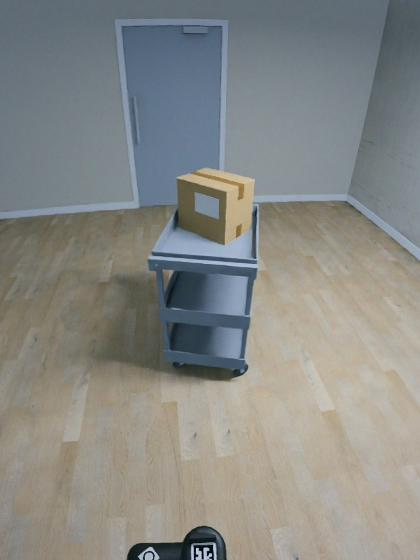

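{"fn": "move", "kwargs": {
  "r1": {"base":{"translate_m":-0.06,"strafe_m":-0.16}},
  "blocking": false,
  "cameras": []
}}

{"fn": "wait", "kwargs": {
  "seconds": 4,
  "cameras": []
}}

{"fn": "move", "kwargs": {
  "r1": {"base":{"rotate_rad":0.037}},
  "blocking": false,
  "cameras": []
}}

{"fn": "wait", "kwargs": {
  "seconds": 4,
  "cameras": []
}}

{"fn": "move", "kwargs": {
  "r1": {"base":{"translate_m":0.4},"pace":"slow","contact_limits":{"translate_m":0.9}},
  "blocking": false,
  "cameras": []
}}

{"fn": "wait", "kwargs": {
  "seconds": 10,
  "cameras": ["r1_head_left_camera","r1_head_right_camera","r2_head_camera"]
}}

Scene clock: 142.90 s.
move: r1 moving
r1.base_odometry: x=-0.329 y=+1.743 heading=+2.892
r1.turned_by_wheels: +0.000
r1.turned_by_imu: +0.000
r1.base_tilt: forward=-1.6 right=+1.2
r1.lidar_m: 0.25 0.25 0.30 0.53 2.49 2.78 2.67 2.79 2.44 0.53 0.30 0.25
r1.base_status: translate_m moving; strafe_m moving
r1.joint_positions: lift_m=+0.127 arm_m=+0.000 wrist_yaw_rad=+3.089 wrist_pitch_rad=+0.002 wrist_roll_rad=+0.000 gripper_m=+0.056
r1.joint_status: not commanded
r1.measured_speeds: translate_m=-0.043 strafe_m=-0.117 rotate_rad=-0.002 lift_m=+0.000 arm_m=+0.000 wrist_yaw_rad=+0.000 wrist_pitch_rad=+0.000 wrist_roll_rad=+0.000
r1.motor_effort: lift_m=+20(20) arm_m=-4(4) wheel_0=+7(10) wheel_1=-8(9) wheel_2=+5(6)
r1.servo_current: wrist_yaw_rad=52(65) wrist_pitch_rad=46(46) wrist_roll_rad=39(72) gripper_m=46(46)
r1.hand_pose: x=-0.1125 y=+0.1024 z=+0.3046 quat_wxyz=(+0.026, -0.001, +0.000, +1.000) (m; r1's base frame)
r1.wrist_depth_mm: - 138 - - - - - / 112 139 - - - - - / 116 139 260 - - - - / 136 159 - - - - - / 1921 - - - - - - / 1205 1160 193 1182 187 1281 1138 / 854 750 759 788 788 768 820
r2: as last shown
r2.base_tilt: forward=-0.7 right=+0.0
r2.lidar_m: 1.13 3.50 2.39 2.20 2.22 2.08 1.93 1.98 2.54 2.50 2.57 3.31
r2.motor_effort: lift_m=+21(21) arm_m=-4(4) wheel_0=+4(5) wheel_1=+2(2) wheel_2=+4(5)
r2.servo_current: wrist_yaw_rad=52(59) wrist_pitch_rad=39(52) wrist_roll_rad=46(59) gripper_m=46(52)
r2.wrist_depth_mm: - 141 - - - - - / - 126 150 - - - - / - 129 185 - - - - / 144 143 272 - - - - / 220 - - - - - - / 227 - 196 - 191 - - / 225 - - - - - -
pictures: none
No camera images: "cameras" was empty.

Scene clock: 144.33 s.
earlier move: r1 done
r1.base_odometry: x=-0.249 y=+1.857 heading=+2.892
r1.turned_by_wheels: +0.000
r1.turned_by_imu: -0.001
r1.base_tilt: forward=-1.6 right=+1.2
r1.lidar_m: 0.25 0.26 0.37 0.68 2.60 2.73 2.60 2.72 2.28 0.78 0.38 0.26
r1.base_status: done
r1.joint_positions: lift_m=+0.127 arm_m=+0.000 wrist_yaw_rad=+3.089 wrist_pitch_rad=+0.002 wrist_roll_rad=+0.000 gripper_m=+0.056
r1.joint_status: not commanded
r1.measured_speeds: all 0
r1.motor_effort: lift_m=+20(20) arm_m=-4(4) wheel_0=+2(10) wheel_1=+0(10) wheel_2=+1(6)
r1.servo_current: wrist_yaw_rad=59(65) wrist_pitch_rad=39(46) wrist_roll_rad=59(72) gripper_m=33(52)
r1.hand_pose: x=-0.1125 y=+0.1024 z=+0.3046 quat_wxyz=(+0.026, -0.001, +0.000, +1.000) (m; r1's base frame)
r1.wrist_depth_mm: 136 138 - - - - - / 111 139 - - - - - / 115 139 263 - - - - / 136 153 - - - - - / 1921 - - - - - - / 1182 1229 194 1205 187 1281 1160 / 842 750 759 788 788 768 820
r2.base_odometry: x=-0.017 y=-0.600 heading=-2.199
r2.turned_by_wheels: +0.000
r2.turned_by_imu: +0.000
r2.base_tilt: forward=-0.7 right=+0.1
r2.lidar_m: 1.10 3.52 2.39 2.20 2.23 2.10 1.94 1.96 2.55 2.52 2.56 3.31
r2.base_status: not commanded
r2.joint_positions: lift_m=+0.800 arm_m=+0.000 wrist_yaw_rad=+3.133 wrist_pitch_rad=+0.002 wrist_roll_rad=+0.000 gripper_m=+0.056
r2.joint_status: not commanded
r2.measured_speeds: all 0
r2.motor_effort: lift_m=+21(21) arm_m=-3(4) wheel_0=+4(5) wheel_1=+2(2) wheel_2=+4(5)
r2.servo_current: wrist_yaw_rad=52(59) wrist_pitch_rad=33(52) wrist_roll_rad=46(59) gripper_m=52(52)
r2.hand_pose: x=-0.1167 y=+0.0898 z=+0.9775 quat_wxyz=(+0.004, -0.001, +0.000, +1.000) (m; r2's base frame)
r2.wrist_depth_mm: - 140 - - - - - / - 126 150 - - - - / - 129 185 - - - - / 144 143 273 - - - - / 219 - - - - - - / 228 - 196 - 192 - - / 225 - - - - - -
wait: 1.43 of 4 s (r1 has come to rest)
pictures: none
No camera images: "cameras" was empty.

Scene clock: 144.83 s.
move: r1 moving
r1.base_odometry: x=-0.249 y=+1.857 heading=+2.929
r1.turned_by_wheels: +0.037
r1.turned_by_imu: +0.037
r1.base_tilt: forward=-1.6 right=+1.3
r1.lidar_m: 0.25 0.26 0.38 0.80 2.67 2.70 2.61 2.76 2.30 0.70 0.37 0.25
r1.base_status: rotate_rad moving
r1.joint_positions: lift_m=+0.127 arm_m=+0.000 wrist_yaw_rad=+3.089 wrist_pitch_rad=+0.002 wrist_roll_rad=+0.000 gripper_m=+0.056
r1.joint_status: not commanded
r1.measured_speeds: all 0
r1.motor_effort: lift_m=+20(20) arm_m=-4(4) wheel_0=-2(6) wheel_1=-3(5) wheel_2=+0(5)
r1.servo_current: wrist_yaw_rad=46(65) wrist_pitch_rad=46(52) wrist_roll_rad=52(59) gripper_m=39(39)
r1.hand_pose: x=-0.1125 y=+0.1024 z=+0.3046 quat_wxyz=(+0.026, -0.001, +0.000, +1.000) (m; r1's base frame)
r1.wrist_depth_mm: 136 138 - - - - - / 111 139 - - - - - / 115 139 262 - - - - / 137 153 - - - - - / 1983 - - - - - - / 1205 1182 194 1205 188 1255 1281 / 842 741 741 798 788 778 820
r2: as last shown
r2.base_tilt: forward=-0.6 right=+0.1
r2.lidar_m: 1.13 3.53 2.42 2.19 2.21 2.08 1.92 1.98 2.52 2.53 2.57 3.32
r2.motor_effort: lift_m=+21(21) arm_m=-4(4) wheel_0=+4(4) wheel_1=+2(2) wheel_2=+4(5)
r2.servo_current: wrist_yaw_rad=33(52) wrist_pitch_rad=39(46) wrist_roll_rad=46(59) gripper_m=52(52)
r2.wrist_depth_mm: - 140 - - - - - / - 126 150 - - - - / - 129 185 - - - - / 144 143 272 - - - - / 220 - - - - - - / 228 - 196 - 192 - - / 226 - - - - - -
pictures: none
No camera images: "cameras" was empty.

Scene clock: 144.90 s.
earlier move: r1 done
r1.base_odometry: x=-0.249 y=+1.857 heading=+2.929
r1.turned_by_wheels: +0.000
r1.turned_by_imu: +0.000
r1.base_tilt: forward=-1.6 right=+1.3
r1.lidar_m: 0.25 0.27 0.39 0.86 2.64 2.71 2.61 2.77 2.28 0.70 0.37 0.26
r1.base_status: done
r1.joint_positions: lift_m=+0.127 arm_m=+0.000 wrist_yaw_rad=+3.089 wrist_pitch_rad=+0.002 wrist_roll_rad=+0.000 gripper_m=+0.056
r1.joint_status: not commanded
r1.measured_speeds: all 0
r1.motor_effort: lift_m=+20(20) arm_m=-4(4) wheel_0=-2(6) wheel_1=-3(5) wheel_2=+0(5)
r1.servo_current: wrist_yaw_rad=65(65) wrist_pitch_rad=39(52) wrist_roll_rad=33(59) gripper_m=46(46)
r1.hand_pose: x=-0.1125 y=+0.1024 z=+0.3046 quat_wxyz=(+0.026, -0.001, +0.000, +1.000) (m; r1's base frame)
r1.wrist_depth_mm: 136 138 - - - - - / 111 139 - - - - - / 115 140 264 - - - - / 137 153 - - - - - / 1863 - - - - - - / 1229 1182 194 1182 187 1281 1229 / 842 750 750 798 788 768 820
r2.base_odometry: x=-0.017 y=-0.600 heading=-2.199
r2.turned_by_wheels: +0.000
r2.turned_by_imu: +0.000
r2.base_tilt: forward=-0.7 right=+0.1
r2.lidar_m: 1.12 3.50 2.39 2.18 2.25 2.10 1.92 1.96 2.51 2.51 2.55 3.33
r2.base_status: not commanded
r2.joint_positions: lift_m=+0.800 arm_m=+0.000 wrist_yaw_rad=+3.133 wrist_pitch_rad=+0.002 wrist_roll_rad=+0.000 gripper_m=+0.056
r2.joint_status: not commanded
r2.measured_speeds: all 0
r2.motor_effort: lift_m=+21(21) arm_m=-4(4) wheel_0=+4(4) wheel_1=+2(2) wheel_2=+4(5)
r2.servo_current: wrist_yaw_rad=52(52) wrist_pitch_rad=39(46) wrist_roll_rad=46(59) gripper_m=52(52)
r2.hand_pose: x=-0.1167 y=+0.0898 z=+0.9775 quat_wxyz=(+0.004, -0.001, +0.000, +1.000) (m; r2's base frame)
r2.wrist_depth_mm: - 140 - - - - - / - 126 150 - - - - / - 129 184 - - - - / 144 143 271 - - - - / 220 - - - - - - / 228 - 196 - 191 - - / 225 - - - - - -
wait: 0.07 of 4 s (r1 has come to rest)
pictures: none
No camera images: "cameras" was empty.

Scene clock: 145.40 s.
move: r1 moving
r1.base_odometry: x=-0.261 y=+1.860 heading=+2.929
r1.turned_by_wheels: +0.000
r1.turned_by_imu: +0.000
r1.base_tilt: forward=-1.6 right=+1.3
r1.lidar_m: 0.25 0.25 0.36 0.74 2.63 2.70 2.61 2.75 2.29 0.64 0.34 0.25
r1.base_status: translate_m moving
r1.joint_positions: lift_m=+0.127 arm_m=+0.000 wrist_yaw_rad=+3.089 wrist_pitch_rad=+0.002 wrist_roll_rad=+0.000 gripper_m=+0.056
r1.joint_status: not commanded
r1.measured_speeds: translate_m=+0.049 strafe_m=+0.000 rotate_rad=+0.000 lift_m=+0.000 arm_m=+0.000 wrist_yaw_rad=+0.000 wrist_pitch_rad=+0.000 wrist_roll_rad=+0.000
r1.motor_effort: lift_m=+20(20) arm_m=-4(4) wheel_0=+2(5) wheel_1=+4(4) wheel_2=-5(6)
r1.servo_current: wrist_yaw_rad=46(65) wrist_pitch_rad=46(46) wrist_roll_rad=39(59) gripper_m=46(52)
r1.contact_limits: translate_m 0.9
r1.hand_pose: x=-0.1125 y=+0.1024 z=+0.3046 quat_wxyz=(+0.026, -0.001, +0.000, +1.000) (m; r1's base frame)
r1.wrist_depth_mm: 136 138 - - - - - / 111 139 - - - - - / 115 139 263 - - - - / 137 153 - - - - - / 1983 - - - - - - / 1205 1182 193 1182 187 1281 1255 / 831 759 750 798 798 778 831
r2: as last shown
r2.base_tilt: forward=-0.7 right=+0.0
r2.lidar_m: 1.12 3.48 2.40 2.18 2.25 2.05 1.92 1.99 2.56 2.52 2.56 3.29
r2.servo_current: wrist_yaw_rad=59(59) wrist_pitch_rad=39(46) wrist_roll_rad=46(59) gripper_m=46(52)
r2.wrist_depth_mm: - 140 - - - - - / - 126 151 - - - - / - 129 185 - - - - / 144 143 272 - - - - / 220 - - - - - - / 228 - 196 - 191 - - / 226 - - - - - -
pictures: none
No camera images: "cameras" was empty.

Scene clock: 150.20 s.
earlier move: r1 done
r1.base_odometry: x=-0.640 y=+1.941 heading=+2.930
r1.turned_by_wheels: +0.000
r1.turned_by_imu: +0.005
r1.base_tilt: forward=-1.6 right=+1.2
r1.lidar_m: 0.25 - 0.25 0.32 0.68 3.09 3.01 3.14 0.33 0.35 2.33 0.29
r1.base_status: done
r1.joint_positions: lift_m=+0.127 arm_m=+0.000 wrist_yaw_rad=+3.101 wrist_pitch_rad=+0.002 wrist_roll_rad=+0.000 gripper_m=+0.056
r1.joint_status: not commanded
r1.measured_speeds: all 0
r1.motor_effort: lift_m=+20(20) arm_m=+9(9) wheel_0=+9(23) wheel_1=+11(17) wheel_2=-11(20)
r1.servo_current: wrist_yaw_rad=65(91) wrist_pitch_rad=46(52) wrist_roll_rad=46(65) gripper_m=39(52)
r1.contact_limits: translate_m 0.9
r1.hand_pose: x=-0.1142 y=+0.0991 z=+0.3046 quat_wxyz=(+0.020, -0.001, +0.000, +1.000) (m; r1's base frame)
r1.wrist_depth_mm: - 136 - - - - - / - 136 215 - - - - / 107 135 183 - - - - / 123 137 272 - - - - / 1708 - - - - - - / 1229 1229 194 1229 187 1182 1138 / 842 750 759 809 788 778 820
r2.base_odometry: x=-0.017 y=-0.600 heading=-2.199
r2.turned_by_wheels: +0.000
r2.turned_by_imu: +0.001
r2.base_tilt: forward=-0.7 right=+0.0
r2.lidar_m: 1.13 3.50 2.40 2.20 2.26 2.07 1.92 1.98 2.57 2.53 2.54 3.32
r2.base_status: not commanded
r2.joint_positions: lift_m=+0.800 arm_m=+0.000 wrist_yaw_rad=+3.133 wrist_pitch_rad=+0.002 wrist_roll_rad=+0.000 gripper_m=+0.056
r2.joint_status: not commanded
r2.measured_speeds: all 0
r2.motor_effort: lift_m=+21(21) arm_m=-4(4) wheel_0=+4(5) wheel_1=+2(2) wheel_2=+4(5)
r2.servo_current: wrist_yaw_rad=39(65) wrist_pitch_rad=33(46) wrist_roll_rad=46(65) gripper_m=39(59)
r2.hand_pose: x=-0.1167 y=+0.0898 z=+0.9775 quat_wxyz=(+0.004, -0.001, +0.000, +1.000) (m; r2's base frame)
r2.wrist_depth_mm: - 141 - - - - - / - 126 150 - - - - / - 129 184 - - - - / 144 143 273 - - - - / 220 - - - - - - / 227 - 196 - 191 - - / 225 - - - - - -
wait: 4.80 of 10 s (r1 has come to rest)
pictures: r1_head_left_camera, r1_head_right_camera, r2_head_camera
Images, in order (width x height): r1_head_left_camera 420x672, r1_head_right_camera 420x672, r2_head_camera 420x560.

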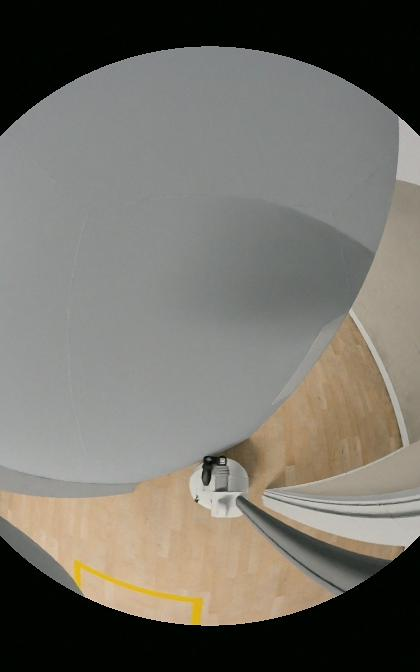

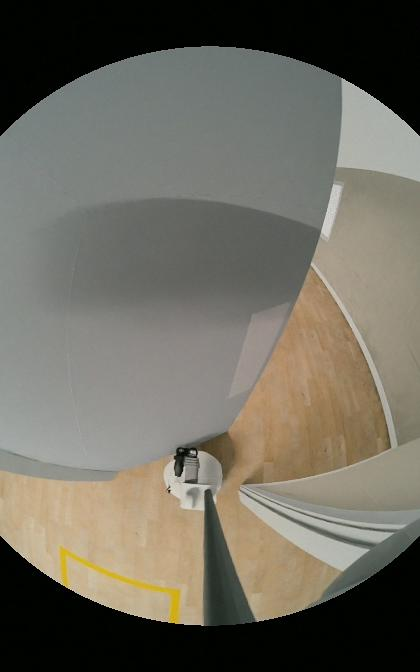

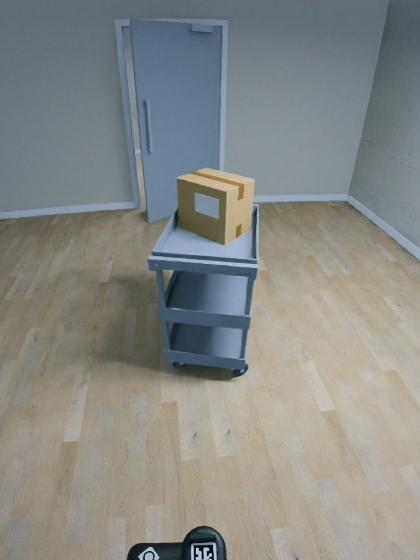

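{"fn": "move", "kwargs": {
  "r1": {"base":{"translate_m":0.4,"strafe_m":0.06},"pace":"slow","contact_limits":{"translate_m":1.0,"strafe_m":1.0}},
  "blocking": false,
  "cameras": []
}}

{"fn": "wait", "kwargs": {
  "seconds": 10,
  "cameras": ["r1_head_left_camera","r1_head_right_camera","r2_head_camera"]
}}

r1: "contact_limits": translate_m and strafe_m are given together and make one move, which takes one limit: state it under one of them only
Scene clock: 157.53 s.
r1.base_odometry: x=-0.640 y=+1.941 heading=+2.930
r1.turned_by_wheels: +0.000
r1.turned_by_imu: +0.000
r1.base_tilt: forward=-1.6 right=+1.3
r1.lidar_m: 0.25 - 0.25 0.31 0.66 3.10 3.03 3.12 0.32 0.35 2.32 0.29
r1.base_status: done
r1.joint_positions: lift_m=+0.127 arm_m=+0.000 wrist_yaw_rad=+3.101 wrist_pitch_rad=+0.002 wrist_roll_rad=+0.000 gripper_m=+0.056
r1.joint_status: not commanded
r1.measured_speeds: all 0
r1.motor_effort: lift_m=+20(20) arm_m=+9(9) wheel_0=+9(23) wheel_1=+11(17) wheel_2=-11(20)
r1.servo_current: wrist_yaw_rad=59(91) wrist_pitch_rad=39(52) wrist_roll_rad=46(65) gripper_m=39(52)
r1.contact_limits: translate_m 0.9
r1.hand_pose: x=-0.1142 y=+0.0991 z=+0.3046 quat_wxyz=(+0.020, -0.001, +0.000, +1.000) (m; r1's base frame)
r1.wrist_depth_mm: - 135 - - - - - / - 136 215 - - - - / 106 135 182 - - - - / 123 137 273 - - - - / 1708 - - - - - - / 1205 1205 193 1205 187 1182 1160 / 854 750 759 798 798 778 820
r2.base_odometry: x=-0.017 y=-0.600 heading=-2.199
r2.turned_by_wheels: +0.000
r2.turned_by_imu: +0.000
r2.base_tilt: forward=-0.7 right=+0.0
r2.lidar_m: 1.14 3.49 2.40 2.21 2.24 2.07 1.94 1.96 2.55 2.52 2.56 3.27
r2.base_status: not commanded
r2.joint_positions: lift_m=+0.800 arm_m=+0.000 wrist_yaw_rad=+3.133 wrist_pitch_rad=+0.002 wrist_roll_rad=+0.000 gripper_m=+0.056
r2.joint_status: not commanded
r2.measured_speeds: all 0
r2.motor_effort: lift_m=+21(21) arm_m=-4(4) wheel_0=+4(5) wheel_1=+2(2) wheel_2=+5(5)
r2.servo_current: wrist_yaw_rad=46(65) wrist_pitch_rad=39(46) wrist_roll_rad=52(65) gripper_m=52(59)
r2.hand_pose: x=-0.1167 y=+0.0898 z=+0.9775 quat_wxyz=(+0.004, -0.001, +0.000, +1.000) (m; r2's base frame)
r2.wrist_depth_mm: - 140 - - - - - / - 126 150 - - - - / - 129 185 - - - - / 144 143 272 - - - - / 220 - - - - - - / 227 - 196 - 191 - - / 225 - - - - - -
pictures: none

not run: a call was refused earlier in this reply.

{"fn": "move", "kwargs": {
  "r1": {"base":{"translate_m":0.4,"strafe_m":0.06},"pace":"slow","contact_limits":{"translate_m":1.0}},
  "blocking": false,
  "cameras": []
}}

{"fn": "wait", "kwargs": {
  "seconds": 10,
  "cameras": ["r1_head_left_camera","r1_head_right_camera","r2_head_camera"]
}}

Scene clock: 162.00 s.
move: r1 moving
r1.base_odometry: x=-0.652 y=+1.942 heading=+2.931
r1.turned_by_wheels: +0.001
r1.turned_by_imu: +0.001
r1.base_tilt: forward=-1.6 right=+1.3
r1.lidar_m: 0.25 - 0.25 0.30 0.66 3.09 3.04 3.17 0.35 0.37 2.30 0.29
r1.base_status: translate_m moving; strafe_m moving
r1.joint_positions: lift_m=+0.127 arm_m=+0.000 wrist_yaw_rad=+3.101 wrist_pitch_rad=+0.002 wrist_roll_rad=+0.000 gripper_m=+0.056
r1.joint_status: not commanded
r1.measured_speeds: translate_m=+0.049 strafe_m=+0.008 rotate_rad=+0.003 lift_m=+0.000 arm_m=+0.000 wrist_yaw_rad=+0.000 wrist_pitch_rad=+0.000 wrist_roll_rad=+0.000
r1.motor_effort: lift_m=+20(20) arm_m=+9(9) wheel_0=+8(12) wheel_1=+18(18) wheel_2=-17(17)
r1.servo_current: wrist_yaw_rad=78(91) wrist_pitch_rad=39(46) wrist_roll_rad=39(59) gripper_m=39(46)
r1.contact_limits: translate_m 1
r1.hand_pose: x=-0.1142 y=+0.0991 z=+0.3046 quat_wxyz=(+0.020, -0.001, +0.000, +1.000) (m; r1's base frame)
r1.wrist_depth_mm: - 136 - - - - - / - 136 192 - - - - / 107 135 181 - - - - / 123 136 270 - - - - / 1756 - - - - - - / 1182 1182 193 1205 187 1205 1138 / 854 750 759 798 809 788 809
r2.base_odometry: x=-0.017 y=-0.600 heading=-2.199
r2.turned_by_wheels: +0.000
r2.turned_by_imu: +0.000
r2.base_tilt: forward=-0.7 right=+0.1
r2.lidar_m: 1.12 3.48 2.38 2.20 2.25 2.08 1.92 1.98 2.55 2.51 2.58 3.32
r2.base_status: not commanded
r2.joint_positions: lift_m=+0.800 arm_m=+0.000 wrist_yaw_rad=+3.133 wrist_pitch_rad=+0.002 wrist_roll_rad=+0.000 gripper_m=+0.056
r2.joint_status: not commanded
r2.measured_speeds: all 0
r2.motor_effort: lift_m=+21(21) arm_m=-4(4) wheel_0=+4(5) wheel_1=+2(2) wheel_2=+4(5)
r2.servo_current: wrist_yaw_rad=52(59) wrist_pitch_rad=39(39) wrist_roll_rad=46(52) gripper_m=52(59)
r2.hand_pose: x=-0.1167 y=+0.0898 z=+0.9775 quat_wxyz=(+0.004, -0.001, +0.000, +1.000) (m; r2's base frame)
r2.wrist_depth_mm: - 141 - - - - - / - 126 150 - - - - / - 129 184 - - - - / 144 143 273 - - - - / 220 - - - - - - / 228 - 196 - 192 - - / 226 - - - - - -
pictures: none
No camera images: "cameras" was empty.

Scene clock: 166.80 s.
earlier move: r1 done
r1.base_odometry: x=-1.043 y=+1.966 heading=+2.930
r1.turned_by_wheels: +0.000
r1.turned_by_imu: +0.000
r1.base_tilt: forward=-1.6 right=+1.3
r1.lidar_m: 0.27 0.25 - 0.25 0.31 3.49 3.43 0.63 0.67 2.10 2.41 3.36
r1.base_status: done
r1.joint_positions: lift_m=+0.127 arm_m=+0.000 wrist_yaw_rad=+3.092 wrist_pitch_rad=+0.002 wrist_roll_rad=+0.000 gripper_m=+0.056
r1.joint_status: not commanded
r1.measured_speeds: all 0
r1.motor_effort: lift_m=+20(20) arm_m=+5(9) wheel_0=+3(13) wheel_1=+10(18) wheel_2=-6(17)
r1.servo_current: wrist_yaw_rad=52(98) wrist_pitch_rad=39(52) wrist_roll_rad=46(72) gripper_m=39(52)
r1.contact_limits: translate_m 1
r1.hand_pose: x=-0.1129 y=+0.1016 z=+0.3046 quat_wxyz=(+0.025, -0.001, +0.000, +1.000) (m; r1's base frame)
r1.wrist_depth_mm: - 136 - - - - - / - 137 - - - - - / 109 138 203 - - - - / 124 138 - - - - - / 1708 - - - - - 1537 / 1205 1205 193 1182 187 1182 960 / 842 759 750 798 788 768 732
r2.base_odometry: x=-0.017 y=-0.600 heading=-2.199
r2.turned_by_wheels: +0.000
r2.turned_by_imu: +0.001
r2.base_tilt: forward=-0.6 right=+0.1
r2.lidar_m: 1.11 3.48 2.39 2.19 2.25 2.09 1.92 1.97 2.56 2.52 2.57 3.32
r2.base_status: not commanded
r2.joint_positions: lift_m=+0.800 arm_m=+0.000 wrist_yaw_rad=+3.133 wrist_pitch_rad=+0.002 wrist_roll_rad=+0.000 gripper_m=+0.056
r2.joint_status: not commanded
r2.measured_speeds: all 0
r2.motor_effort: lift_m=+21(21) arm_m=-4(4) wheel_0=+4(5) wheel_1=+2(3) wheel_2=+4(5)
r2.servo_current: wrist_yaw_rad=59(65) wrist_pitch_rad=39(52) wrist_roll_rad=39(59) gripper_m=46(59)
r2.hand_pose: x=-0.1167 y=+0.0898 z=+0.9775 quat_wxyz=(+0.004, -0.001, +0.000, +1.000) (m; r2's base frame)
r2.wrist_depth_mm: - 140 - - - - - / - 126 150 - - - - / - 130 184 - - - - / 144 143 273 - - - - / 220 - - - - - - / 228 - 196 - 191 - - / 225 - - - - - -
wait: 4.80 of 10 s (r1 has come to rest)
pictures: r1_head_left_camera, r1_head_right_camera, r2_head_camera
Images, in order (width x height): r1_head_left_camera 420x672, r1_head_right_camera 420x672, r2_head_camera 420x560.

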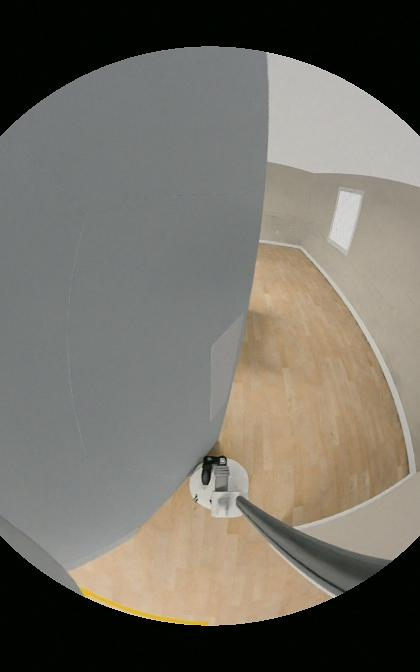

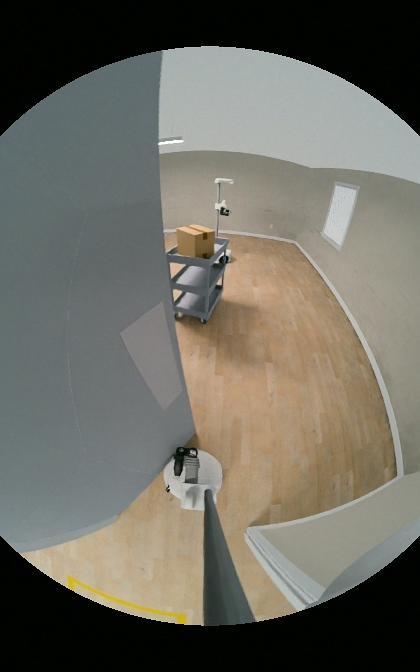

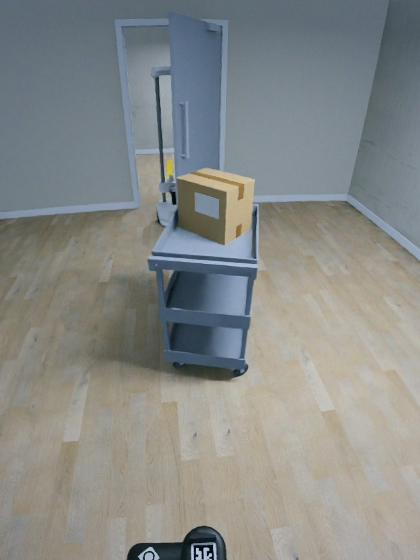

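{"fn": "move", "kwargs": {
  "r1": {"base":{"translate_m":0.2,"strafe_m":0.3},"pace":"slow","contact_limits":{"translate_m":1.0}},
  "blocking": false,
  "cameras": []
}}

{"fn": "wait", "kwargs": {
  "seconds": 10,
  "cameras": ["r1_head_left_camera","r1_head_right_camera","r2_head_camera"]
}}

Scene clock: 170.70 s.
move: r1 moving
r1.base_odometry: x=-1.052 y=+1.958 heading=+2.930
r1.turned_by_wheels: -0.001
r1.turned_by_imu: -0.001
r1.base_tilt: forward=-1.6 right=+1.3
r1.lidar_m: 0.28 0.25 - 0.25 0.33 3.52 3.42 0.64 0.71 2.13 2.42 3.38
r1.base_status: translate_m moving; strafe_m moving
r1.joint_positions: lift_m=+0.127 arm_m=+0.000 wrist_yaw_rad=+3.092 wrist_pitch_rad=+0.002 wrist_roll_rad=+0.000 gripper_m=+0.056
r1.joint_status: not commanded
r1.measured_speeds: translate_m=+0.027 strafe_m=+0.040 rotate_rad=+0.003 lift_m=+0.000 arm_m=+0.000 wrist_yaw_rad=+0.000 wrist_pitch_rad=+0.000 wrist_roll_rad=+0.000
r1.motor_effort: lift_m=+20(20) arm_m=+5(5) wheel_0=-13(15) wheel_1=+13(17) wheel_2=-10(10)
r1.servo_current: wrist_yaw_rad=52(59) wrist_pitch_rad=46(46) wrist_roll_rad=46(65) gripper_m=46(46)
r1.contact_limits: translate_m 1
r1.hand_pose: x=-0.1129 y=+0.1016 z=+0.3046 quat_wxyz=(+0.025, -0.001, +0.000, +1.000) (m; r1's base frame)
r1.wrist_depth_mm: - 136 - - - - 699 / - 137 - - - - - / 109 137 202 - - - - / 124 138 - - - - - / 1661 - - - - - 1808 / 1182 1182 193 1182 187 1182 715 / 854 750 759 809 778 788 723
r2: as last shown
r2.turned_by_imu: +0.000
r2.base_tilt: forward=-0.7 right=+0.0
r2.lidar_m: 1.14 3.48 2.42 2.19 2.25 2.10 1.92 1.97 2.53 2.50 2.56 3.30
r2.motor_effort: lift_m=+21(21) arm_m=-4(4) wheel_0=+4(4) wheel_1=+2(2) wheel_2=+4(5)
r2.servo_current: wrist_yaw_rad=39(59) wrist_pitch_rad=46(46) wrist_roll_rad=39(59) gripper_m=52(52)
r2.wrist_depth_mm: - 141 - - - - - / - 126 150 - - - - / - 129 185 - - - - / 144 143 272 - - - - / 220 - - - - - - / 228 - 196 - 191 - - / 225 - - - - - -
pictures: none
No camera images: "cameras" was empty.

Scene clock: 175.10 s.
earlier move: r1 done
r1.base_odometry: x=-1.301 y=+1.715 heading=+2.930
r1.turned_by_wheels: +0.000
r1.turned_by_imu: +0.004
r1.base_tilt: forward=-1.6 right=+1.2
r1.lidar_m: 1.37 0.25 0.25 - 0.25 0.33 3.65 0.99 0.98 2.60 2.73 3.85
r1.base_status: done
r1.joint_positions: lift_m=+0.127 arm_m=+0.000 wrist_yaw_rad=+3.092 wrist_pitch_rad=+0.002 wrist_roll_rad=+0.000 gripper_m=+0.056
r1.joint_status: not commanded
r1.measured_speeds: all 0
r1.motor_effort: lift_m=+20(20) arm_m=+5(5) wheel_0=-7(16) wheel_1=+8(18) wheel_2=-4(10)
r1.servo_current: wrist_yaw_rad=52(65) wrist_pitch_rad=33(52) wrist_roll_rad=33(72) gripper_m=39(46)
r1.contact_limits: translate_m 1
r1.hand_pose: x=-0.1129 y=+0.1016 z=+0.3046 quat_wxyz=(+0.025, -0.001, +0.000, +1.000) (m; r1's base frame)
r1.wrist_depth_mm: - 136 - - 544 244 173 / - 137 - - 559 246 174 / 109 137 203 - 484 268 175 / 123 138 - - 488 248 176 / 1661 - - - 488 250 176 / 1182 1182 194 1182 187 250 175 / 831 750 759 809 421 199 175
r2.base_odometry: x=-0.017 y=-0.600 heading=-2.199
r2.turned_by_wheels: +0.000
r2.turned_by_imu: +0.001
r2.base_tilt: forward=-0.7 right=+0.1
r2.lidar_m: 1.12 3.48 2.38 2.17 2.21 2.09 1.93 1.98 2.53 2.52 2.57 3.32
r2.base_status: not commanded
r2.joint_positions: lift_m=+0.800 arm_m=+0.000 wrist_yaw_rad=+3.133 wrist_pitch_rad=+0.002 wrist_roll_rad=+0.000 gripper_m=+0.056
r2.joint_status: not commanded
r2.measured_speeds: all 0
r2.motor_effort: lift_m=+21(21) arm_m=-3(4) wheel_0=+4(4) wheel_1=+2(2) wheel_2=+5(5)
r2.servo_current: wrist_yaw_rad=33(65) wrist_pitch_rad=46(52) wrist_roll_rad=52(59) gripper_m=39(59)
r2.hand_pose: x=-0.1167 y=+0.0898 z=+0.9775 quat_wxyz=(+0.004, -0.001, +0.000, +1.000) (m; r2's base frame)
r2.wrist_depth_mm: - 141 - - - - - / - 126 151 - - - - / - 129 185 - - - - / 144 143 274 - - - - / 220 - - - - - - / 228 - 196 - 191 - - / 225 - - - - - -
wait: 4.40 of 10 s (r1 has come to rest)
pictures: r1_head_left_camera, r1_head_right_camera, r2_head_camera
Images, in order (width x height): r1_head_left_camera 420x672, r1_head_right_camera 420x672, r2_head_camera 420x560.

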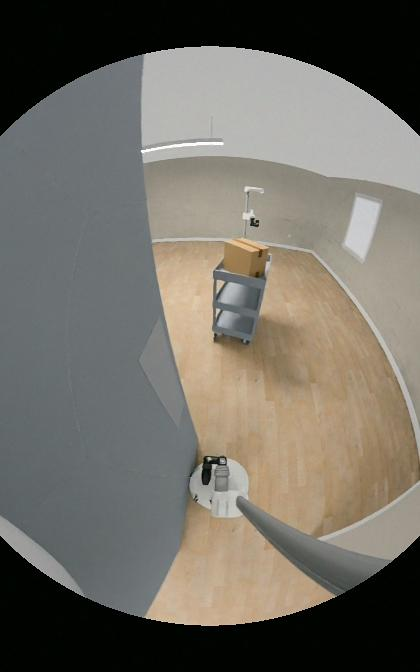

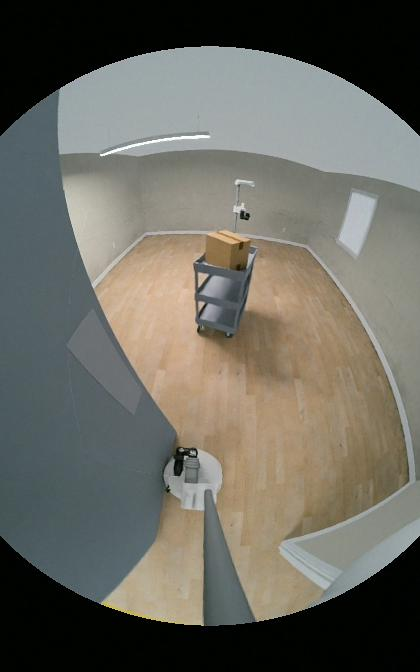

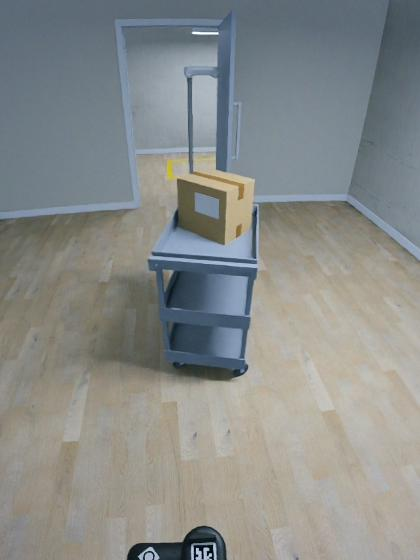

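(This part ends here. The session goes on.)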